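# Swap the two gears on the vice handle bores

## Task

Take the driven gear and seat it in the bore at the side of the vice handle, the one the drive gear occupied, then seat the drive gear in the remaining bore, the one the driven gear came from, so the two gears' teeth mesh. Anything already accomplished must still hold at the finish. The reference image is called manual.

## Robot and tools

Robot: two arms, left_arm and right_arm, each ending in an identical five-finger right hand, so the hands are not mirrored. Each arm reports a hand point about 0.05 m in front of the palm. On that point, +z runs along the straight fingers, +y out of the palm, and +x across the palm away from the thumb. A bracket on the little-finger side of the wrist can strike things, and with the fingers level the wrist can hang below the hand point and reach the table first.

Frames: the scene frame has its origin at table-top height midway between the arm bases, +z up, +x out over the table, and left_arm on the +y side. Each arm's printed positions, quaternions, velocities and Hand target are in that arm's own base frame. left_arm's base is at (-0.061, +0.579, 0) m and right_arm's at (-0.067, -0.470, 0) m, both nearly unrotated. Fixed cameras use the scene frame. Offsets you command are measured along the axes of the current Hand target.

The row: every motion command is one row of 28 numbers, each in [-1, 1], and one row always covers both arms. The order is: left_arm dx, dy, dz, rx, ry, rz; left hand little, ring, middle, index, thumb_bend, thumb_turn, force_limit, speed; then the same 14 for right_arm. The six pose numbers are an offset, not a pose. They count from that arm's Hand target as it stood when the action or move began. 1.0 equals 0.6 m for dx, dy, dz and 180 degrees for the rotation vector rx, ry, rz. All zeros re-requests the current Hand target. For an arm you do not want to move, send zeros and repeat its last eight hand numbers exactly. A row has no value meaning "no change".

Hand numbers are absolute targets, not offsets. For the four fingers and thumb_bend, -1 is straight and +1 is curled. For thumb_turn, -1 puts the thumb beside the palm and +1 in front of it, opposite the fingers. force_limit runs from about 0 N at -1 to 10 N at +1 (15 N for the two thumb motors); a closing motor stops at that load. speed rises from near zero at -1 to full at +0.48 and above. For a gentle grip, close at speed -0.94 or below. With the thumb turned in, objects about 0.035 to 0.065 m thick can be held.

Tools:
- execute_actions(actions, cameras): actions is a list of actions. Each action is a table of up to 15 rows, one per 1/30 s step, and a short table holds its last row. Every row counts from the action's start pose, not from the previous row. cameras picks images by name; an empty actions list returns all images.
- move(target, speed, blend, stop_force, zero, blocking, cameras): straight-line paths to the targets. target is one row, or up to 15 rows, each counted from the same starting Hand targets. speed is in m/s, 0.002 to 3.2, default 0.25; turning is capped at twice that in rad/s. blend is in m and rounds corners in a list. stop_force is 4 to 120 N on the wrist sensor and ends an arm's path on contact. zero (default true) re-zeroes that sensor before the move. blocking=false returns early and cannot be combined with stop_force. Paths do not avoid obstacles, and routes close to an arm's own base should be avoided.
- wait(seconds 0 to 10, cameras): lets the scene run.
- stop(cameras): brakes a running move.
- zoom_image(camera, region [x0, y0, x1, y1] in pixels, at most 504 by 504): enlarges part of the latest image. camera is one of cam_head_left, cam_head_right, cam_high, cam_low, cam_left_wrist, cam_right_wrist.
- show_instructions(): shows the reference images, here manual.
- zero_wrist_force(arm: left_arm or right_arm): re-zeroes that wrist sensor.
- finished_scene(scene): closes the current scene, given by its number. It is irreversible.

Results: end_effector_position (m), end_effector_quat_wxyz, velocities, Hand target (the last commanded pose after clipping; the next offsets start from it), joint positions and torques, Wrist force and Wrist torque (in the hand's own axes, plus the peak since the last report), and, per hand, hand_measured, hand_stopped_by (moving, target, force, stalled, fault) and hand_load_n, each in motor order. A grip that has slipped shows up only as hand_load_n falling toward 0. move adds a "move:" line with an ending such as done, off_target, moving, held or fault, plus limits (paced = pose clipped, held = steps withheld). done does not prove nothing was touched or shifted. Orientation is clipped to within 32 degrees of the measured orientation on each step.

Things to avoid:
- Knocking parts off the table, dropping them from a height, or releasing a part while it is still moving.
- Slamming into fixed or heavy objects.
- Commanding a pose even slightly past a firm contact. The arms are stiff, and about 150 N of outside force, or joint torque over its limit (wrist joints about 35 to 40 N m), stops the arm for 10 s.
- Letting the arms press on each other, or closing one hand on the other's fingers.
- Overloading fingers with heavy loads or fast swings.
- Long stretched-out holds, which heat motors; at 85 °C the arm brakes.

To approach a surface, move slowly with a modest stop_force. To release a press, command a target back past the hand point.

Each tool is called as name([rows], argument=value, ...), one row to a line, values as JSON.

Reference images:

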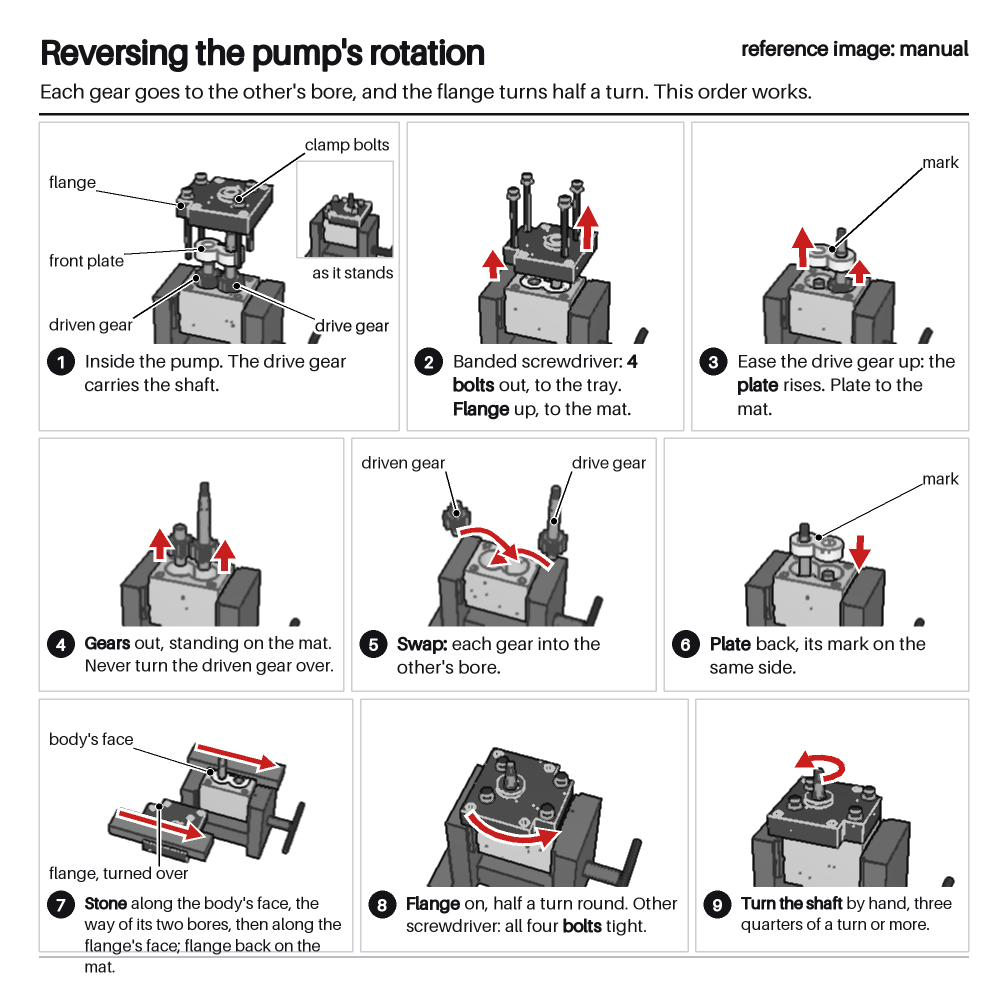

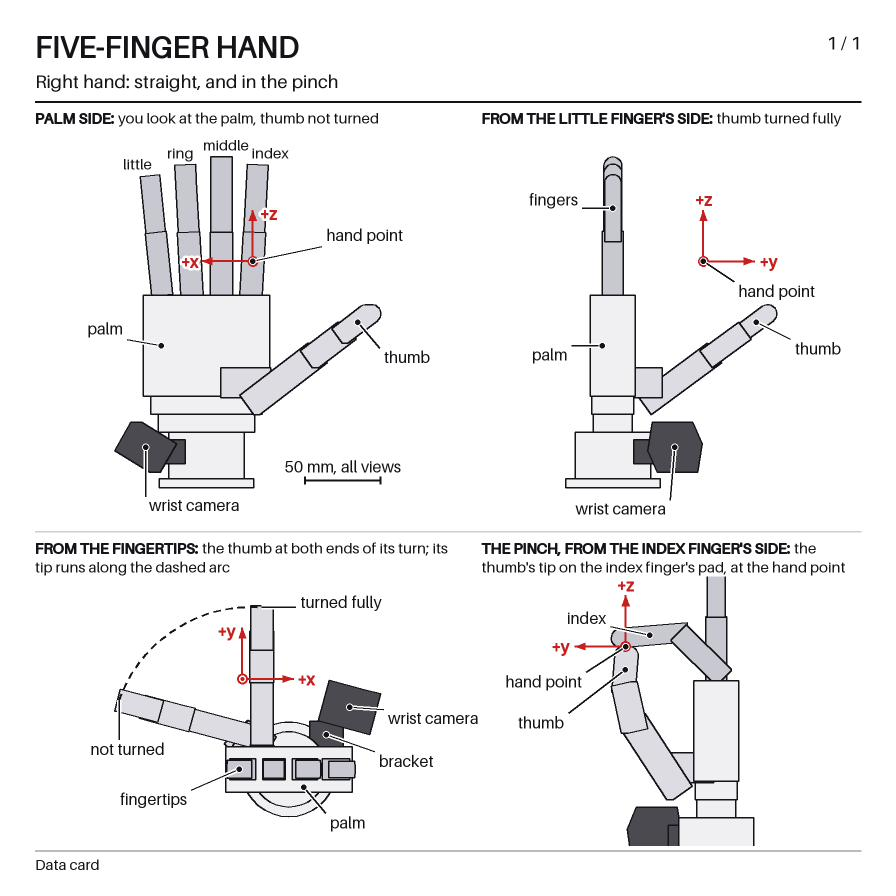

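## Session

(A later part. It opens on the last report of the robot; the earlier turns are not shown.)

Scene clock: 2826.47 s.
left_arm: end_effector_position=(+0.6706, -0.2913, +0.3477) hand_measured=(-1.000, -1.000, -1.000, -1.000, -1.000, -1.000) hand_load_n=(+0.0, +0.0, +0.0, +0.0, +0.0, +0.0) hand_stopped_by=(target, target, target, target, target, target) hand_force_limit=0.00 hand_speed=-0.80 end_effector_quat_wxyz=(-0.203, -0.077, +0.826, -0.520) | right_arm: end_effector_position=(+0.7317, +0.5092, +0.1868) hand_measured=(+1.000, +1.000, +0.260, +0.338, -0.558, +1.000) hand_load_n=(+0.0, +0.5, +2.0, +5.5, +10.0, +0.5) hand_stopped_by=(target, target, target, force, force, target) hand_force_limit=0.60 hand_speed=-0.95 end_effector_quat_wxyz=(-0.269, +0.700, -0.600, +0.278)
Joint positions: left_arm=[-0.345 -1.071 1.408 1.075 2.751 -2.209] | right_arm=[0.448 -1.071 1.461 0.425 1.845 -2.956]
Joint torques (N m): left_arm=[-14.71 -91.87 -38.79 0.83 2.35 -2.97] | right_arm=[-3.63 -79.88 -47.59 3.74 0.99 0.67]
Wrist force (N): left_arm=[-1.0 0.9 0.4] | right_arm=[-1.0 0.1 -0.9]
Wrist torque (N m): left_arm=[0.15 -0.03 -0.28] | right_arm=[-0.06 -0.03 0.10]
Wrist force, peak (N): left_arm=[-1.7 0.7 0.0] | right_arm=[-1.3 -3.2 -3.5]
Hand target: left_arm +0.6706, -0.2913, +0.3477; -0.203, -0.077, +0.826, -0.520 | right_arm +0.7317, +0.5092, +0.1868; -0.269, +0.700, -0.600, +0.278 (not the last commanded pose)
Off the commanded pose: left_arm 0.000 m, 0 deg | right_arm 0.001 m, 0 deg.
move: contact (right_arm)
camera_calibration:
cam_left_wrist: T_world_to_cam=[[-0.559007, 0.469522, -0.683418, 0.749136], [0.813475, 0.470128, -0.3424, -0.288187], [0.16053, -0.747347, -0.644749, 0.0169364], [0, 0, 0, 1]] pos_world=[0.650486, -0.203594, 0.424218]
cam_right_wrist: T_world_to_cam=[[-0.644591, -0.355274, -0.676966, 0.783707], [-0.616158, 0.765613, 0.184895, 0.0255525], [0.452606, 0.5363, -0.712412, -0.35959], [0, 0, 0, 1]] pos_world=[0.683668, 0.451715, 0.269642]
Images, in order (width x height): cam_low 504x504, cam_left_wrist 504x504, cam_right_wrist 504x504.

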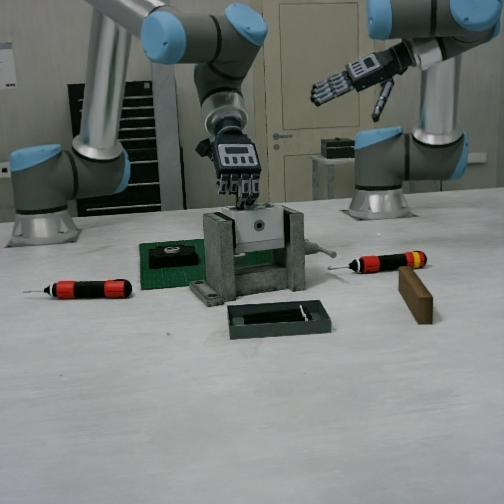

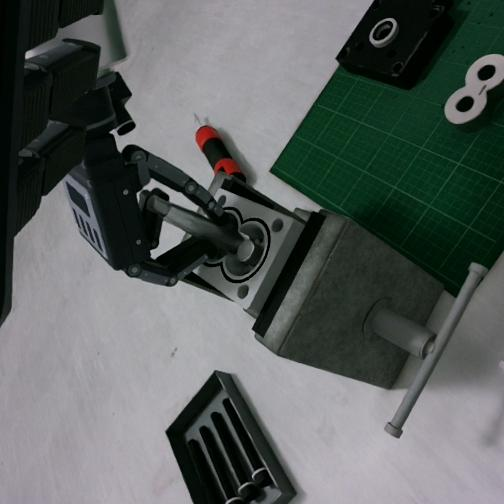

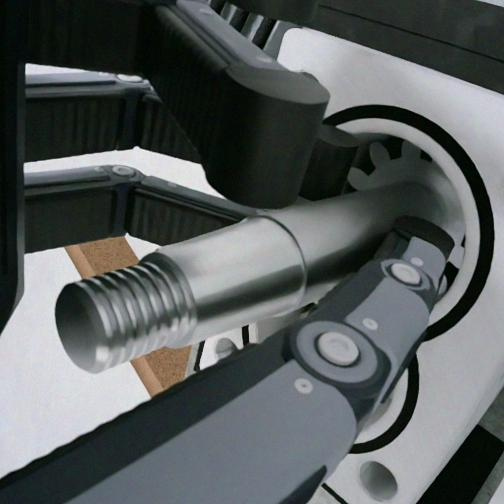

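move(target=[0,0,0,0,0,0,-1,-1,-1,-1,-1,-1,0,-0.8,0,0,0,0,0,0,1,1,0.15,0.2,-0.65,1,0.6,-0.9], cameras=["cam_right_wrist"])

move(target=[0,0,0,0,0,0,-1,-1,-1,-1,-1,-1,0,-0.8,0,0,0,0,0,0,1,1,-0.1,-0.1,-0.8,1,0.6,-0.8], cameras=["cam_right_wrist","cam_left_wrist"])

Scene clock: 2834.10 s.
left_arm: end_effector_position=(+0.6706, -0.2913, +0.3477) hand_measured=(-1.000, -1.000, -1.000, -1.000, -1.000, -1.000) hand_load_n=(+0.0, +0.0, +0.0, +0.0, +0.5, +0.0) hand_stopped_by=(target, target, target, target, target, target) hand_force_limit=0.00 hand_speed=-0.80 end_effector_quat_wxyz=(-0.203, -0.077, +0.826, -0.520) | right_arm: end_effector_position=(+0.7317, +0.5092, +0.1868) hand_measured=(+1.000, +1.000, +0.192, +0.200, -0.650, +1.000) hand_load_n=(+0.0, +0.0, -10.5, +0.0, +0.0, +0.0) hand_stopped_by=(target, target, stalled, target, target, target) hand_force_limit=0.60 hand_speed=-0.90 end_effector_quat_wxyz=(-0.269, +0.700, -0.600, +0.278)
Joint positions: left_arm=[-0.345 -1.071 1.408 1.075 2.751 -2.209] | right_arm=[0.448 -1.071 1.461 0.425 1.845 -2.956]
Joint torques (N m): left_arm=[-13.61 -91.28 -38.85 0.67 2.46 -2.79] | right_arm=[-4.89 -60.97 -36.1 1.83 0.45 0.79]
Wrist force (N): left_arm=[-1.5 -0.1 0.3] | right_arm=[0.2 -4.2 -10.2]
Wrist torque (N m): left_arm=[0.02 0.05 -0.34] | right_arm=[-0.15 0.19 -0.02]
Wrist force, peak (N): left_arm=[-1.6 0.6 0.3] | right_arm=[-0.2 -4.4 -11.6]
Hand target: left_arm +0.6706, -0.2913, +0.3477; -0.203, -0.077, +0.826, -0.520 | right_arm +0.7317, +0.5092, +0.1868; -0.269, +0.700, -0.600, +0.278
Off the commanded pose: left_arm 0.000 m, 0 deg | right_arm 0.000 m, 0 deg.
move: done
camera_calibration:
cam_right_wrist: T_world_to_cam=[[-0.644532, -0.355202, -0.67706, 0.783793], [-0.616138, 0.765636, 0.184865, 0.0255796], [0.452717, 0.536314, -0.71233, -0.359669], [0, 0, 0, 1]] pos_world=[0.683768, 0.451716, 0.269743]
Images, in order (width x height): cam_right_wrist 504x504.

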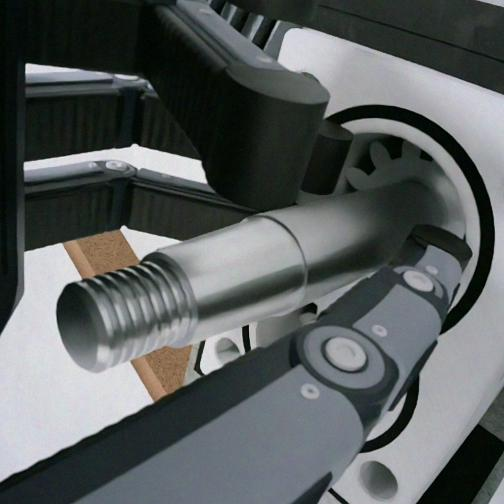

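Scene clock: 2834.90 s.
left_arm: end_effector_position=(+0.6706, -0.2913, +0.3477) hand_measured=(-1.000, -1.000, -1.000, -1.000, -1.000, -1.000) hand_load_n=(+0.0, +0.0, -0.5, +0.0, +0.0, +0.0) hand_stopped_by=(target, target, target, target, target, target) hand_force_limit=0.00 hand_speed=-0.80 end_effector_quat_wxyz=(-0.203, -0.077, +0.826, -0.520) | right_arm: end_effector_position=(+0.7317, +0.5092, +0.1868) hand_measured=(+1.000, +1.000, +0.190, +0.144, -0.800, +1.000) hand_load_n=(+0.0, +0.0, -10.5, -12.5, -0.5, +0.0) hand_stopped_by=(target, target, stalled, stalled, target, target) hand_force_limit=0.60 hand_speed=-0.80 end_effector_quat_wxyz=(-0.269, +0.700, -0.600, +0.278)
Joint positions: left_arm=[-0.345 -1.071 1.408 1.075 2.751 -2.209] | right_arm=[0.448 -1.071 1.461 0.425 1.845 -2.956]
Joint torques (N m): left_arm=[-12.25 -89.67 -39.78 0.75 2.24 -2.87] | right_arm=[-4.65 -44.17 -24.01 0.69 0.06 0.68]
Wrist force (N): left_arm=[-1.2 0.5 0.5] | right_arm=[0.9 -8.2 -22.0]
Wrist torque (N m): left_arm=[0.09 0.00 -0.30] | right_arm=[-0.13 0.21 -0.02]
Wrist force, peak (N): left_arm=[-1.9 0.1 0.1] | right_arm=[0.8 -8.0 -23.8]
Hand target: left_arm +0.6706, -0.2913, +0.3477; -0.203, -0.077, +0.826, -0.520 | right_arm +0.7317, +0.5092, +0.1868; -0.269, +0.700, -0.600, +0.278
Off the commanded pose: left_arm 0.000 m, 0 deg | right_arm 0.000 m, 0 deg.
move: done
camera_calibration:
cam_left_wrist: T_world_to_cam=[[-0.559007, 0.469522, -0.683418, 0.749136], [0.813475, 0.470128, -0.3424, -0.288187], [0.16053, -0.747347, -0.644749, 0.0169364], [0, 0, 0, 1]] pos_world=[0.650486, -0.203594, 0.424218]
cam_right_wrist: T_world_to_cam=[[-0.644532, -0.355202, -0.67706, 0.783793], [-0.616138, 0.765636, 0.184865, 0.0255796], [0.452717, 0.536314, -0.71233, -0.359669], [0, 0, 0, 1]] pos_world=[0.683768, 0.451716, 0.269743]
Images, in order (width x height): cam_left_wrist 504x504, cam_right_wrist 504x504.

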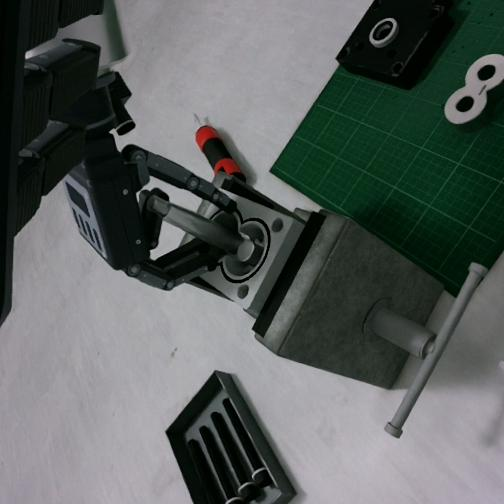

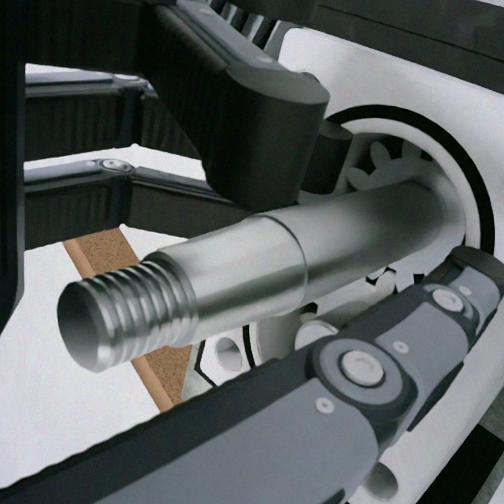

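move(target=[0,0,0,0,0,0,-1,-1,-1,-1,-1,-1,0,-0.8,0.0112,-0.1185,-0.1168,0,0,0,1,1,-0.1,-0.1,-0.8,1,0.6,-0.8], cameras=["cam_right_wrist","cam_left_wrist","cam_low"], speed=0.03)

zoom_image(camera="cam_left_wrist", region=[170, 170, 290, 290])

zoom_image(camera="cam_low", region=[200, 130, 310, 240])

Scene clock: 2849.60 s.
left_arm: end_effector_position=(+0.6706, -0.2913, +0.3477) hand_measured=(-1.000, -1.000, -1.000, -1.000, -1.000, -1.000) hand_load_n=(+0.0, +0.0, +0.0, +0.0, +0.0, +0.0) hand_stopped_by=(target, target, target, target, target, target) hand_force_limit=0.00 hand_speed=-0.80 end_effector_quat_wxyz=(-0.203, -0.077, +0.826, -0.520) | right_arm: end_effector_position=(+0.7317, +0.5092, +0.2868) hand_measured=(+1.000, +1.000, +0.188, +0.144, -0.800, +1.000) hand_load_n=(+0.0, +0.0, +0.0, +0.0, +0.0, +0.0) hand_stopped_by=(target, target, stalled, stalled, target, target) hand_force_limit=0.60 hand_speed=-0.80 end_effector_quat_wxyz=(-0.269, +0.700, -0.600, +0.278)
Joint positions: left_arm=[-0.345 -1.071 1.408 1.075 2.751 -2.209] | right_arm=[0.448 -1.122 1.354 0.583 1.845 -2.956]
Joint torques (N m): left_arm=[-13.11 -91.4 -39.88 0.79 2.35 -2.82] | right_arm=[-14.79 -79.63 -50.57 3.91 -0.61 -1.25]
Wrist force (N): left_arm=[-1.5 0.3 0.3] | right_arm=[-0.6 -0.1 0.9]
Wrist torque (N m): left_arm=[0.06 0.03 -0.33] | right_arm=[-0.09 -0.02 0.07]
Wrist force, peak (N): left_arm=[-1.8 0.3 0.1] | right_arm=[0.6 -9.6 -23.1]
Hand target: left_arm +0.6706, -0.2913, +0.3477; -0.203, -0.077, +0.826, -0.520 | right_arm +0.7317, +0.5092, +0.2868; -0.269, +0.700, -0.600, +0.278
Off the commanded pose: left_arm 0.000 m, 0 deg | right_arm 0.000 m, 0 deg.
move: done
camera_calibration:
cam_left_wrist: T_world_to_cam=[[-0.559007, 0.469522, -0.683418, 0.749136], [0.813475, 0.470128, -0.3424, -0.288187], [0.16053, -0.747347, -0.644749, 0.0169364], [0, 0, 0, 1]] pos_world=[0.650486, -0.203594, 0.424218]
cam_right_wrist: T_world_to_cam=[[-0.644591, -0.355274, -0.676966, 0.851468], [-0.616158, 0.765613, 0.184895, 0.0071246], [0.452606, 0.5363, -0.712412, -0.288395], [0, 0, 0, 1]] pos_world=[0.683768, 0.451715, 0.369642]
Images, in order (width x height): cam_low 504x504, cam_left_wrist 504x504, cam_right_wrist 504x504.

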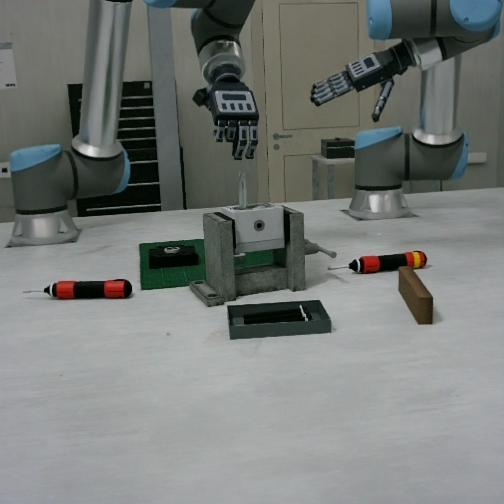

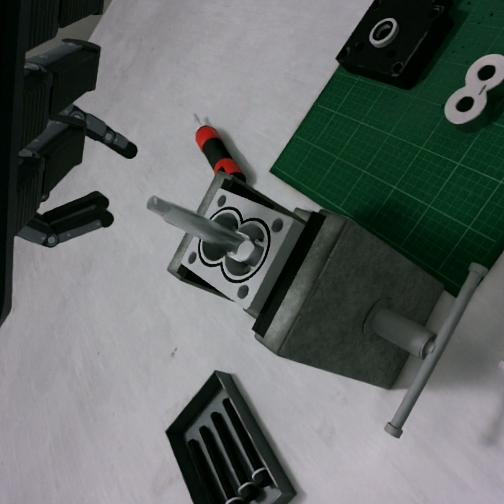

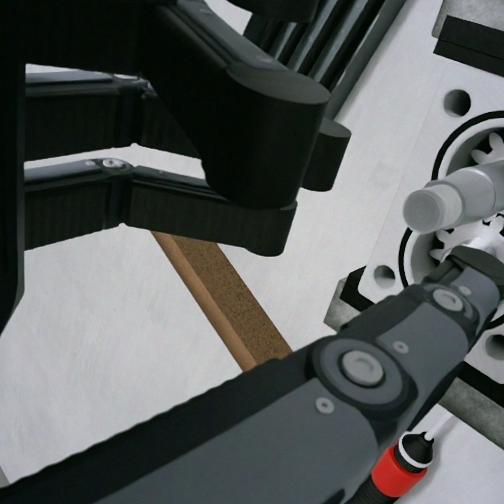

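Scaled by 4.200.

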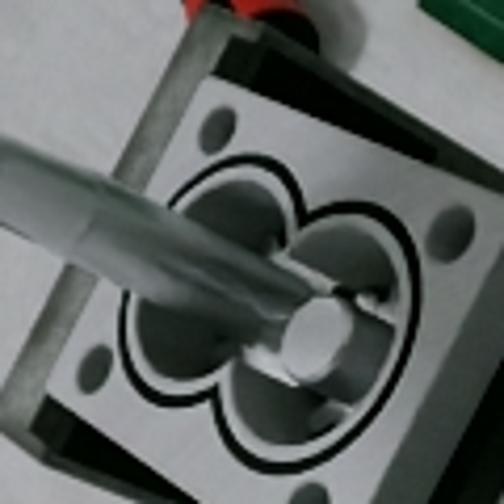

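Scaled by 4.582.

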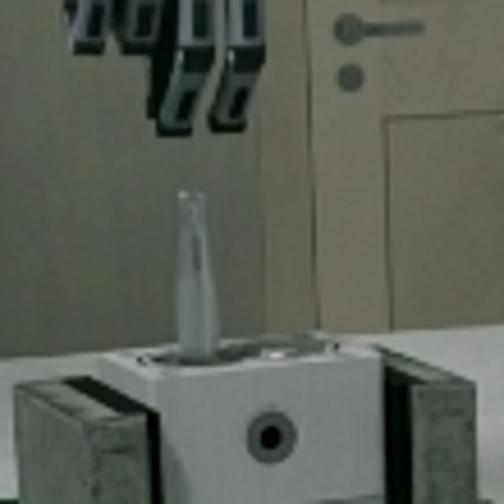

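zoom_image(camera="cam_right_wrist", region=[374, 110, 504, 330])

Scaled by 2.291.

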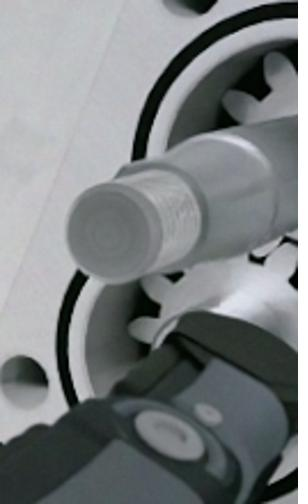

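move(target=[0,0,0,0,0,0,-1,-1,-1,-1,-1,-1,0,-0.8,0.0056,0.0,-0.13,0,0,0,1,1,-0.11,-0.11,-0.81,1,0.6,-0.5], cameras=["cam_right_wrist","cam_head_left"], speed=0.1)

zoom_image(camera="cam_right_wrist", region=[304, 100, 504, 300])

zoom_image(camera="cam_head_left", region=[180, 190, 280, 290])

Scene clock: 2865.33 s.
left_arm: end_effector_position=(+0.6706, -0.2913, +0.3477) hand_measured=(-1.000, -1.000, -1.000, -1.000, -1.000, -1.000) hand_load_n=(+0.0, +0.0, +0.0, +0.0, +0.0, +0.0) hand_stopped_by=(target, target, target, target, target, target) hand_force_limit=0.00 hand_speed=-0.80 end_effector_quat_wxyz=(-0.203, -0.077, +0.826, -0.520) | right_arm: end_effector_position=(+0.6766, +0.5026, +0.3416) hand_measured=(+1.000, +1.000, -0.110, -0.110, -0.810, +1.000) hand_load_n=(+0.0, +0.0, +0.0, +0.0, +0.0, +0.0) hand_stopped_by=(target, target, target, target, target, target) hand_force_limit=0.60 hand_speed=-0.50 end_effector_quat_wxyz=(-0.269, +0.700, -0.600, +0.278)
Joint positions: left_arm=[-0.345 -1.071 1.408 1.075 2.751 -2.209] | right_arm=[0.475 -1.217 1.393 0.645 1.863 -2.936]
Joint torques (N m): left_arm=[-13.83 -89.64 -39.85 0.91 2.34 -2.72] | right_arm=[14.57 -72.95 -32.03 3.8 2.97 2.95]
Wrist force (N): left_arm=[-1.3 0.0 0.1] | right_arm=[-0.4 0.2 0.5]
Wrist torque (N m): left_arm=[0.05 0.03 -0.33] | right_arm=[0.00 -0.05 -0.04]
Wrist force, peak (N): left_arm=[-1.7 0.7 0.4] | right_arm=[-0.4 -0.3 1.6]
Hand target: left_arm +0.6706, -0.2913, +0.3477; -0.203, -0.077, +0.826, -0.520 | right_arm +0.6765, +0.5026, +0.3417; -0.269, +0.700, -0.600, +0.278
Off the commanded pose: left_arm 0.000 m, 0 deg | right_arm 0.000 m, 0 deg.
move: done
camera_calibration:
cam_right_wrist: T_world_to_cam=[[-0.644591, -0.355274, -0.676966, 0.850772], [-0.616158, 0.765613, 0.184895, -0.0319234], [0.452606, 0.5363, -0.712412, -0.220805], [0, 0, 0, 1]] pos_world=[0.628668, 0.445115, 0.424542]
Images, in order (width x height): cam_head_left 504x504, cam_right_wrist 504x504.

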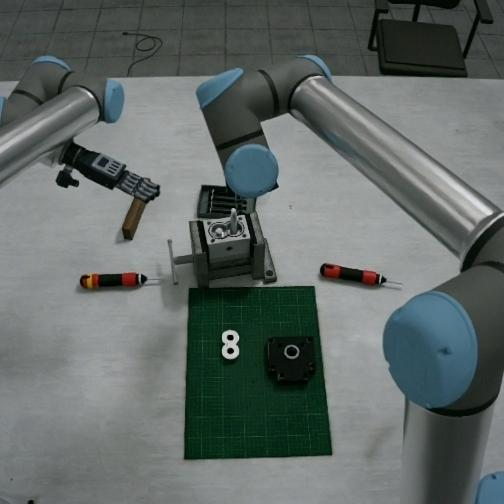

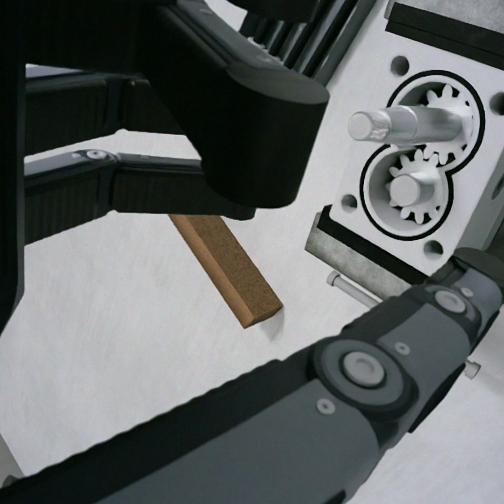

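Scaled by 2.520.

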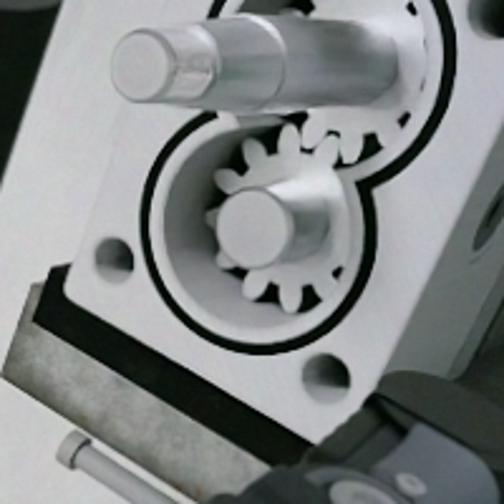

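Scaled by 5.040.

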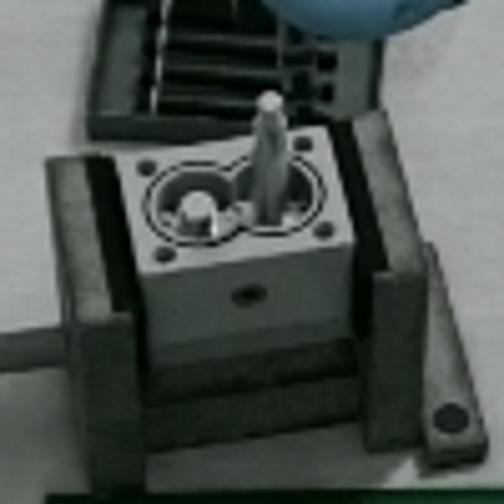

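Both gears are seated and their teeth mesh. Finishing scene 1.

finished_scene(scene=1)

The scene is finished: the task was done.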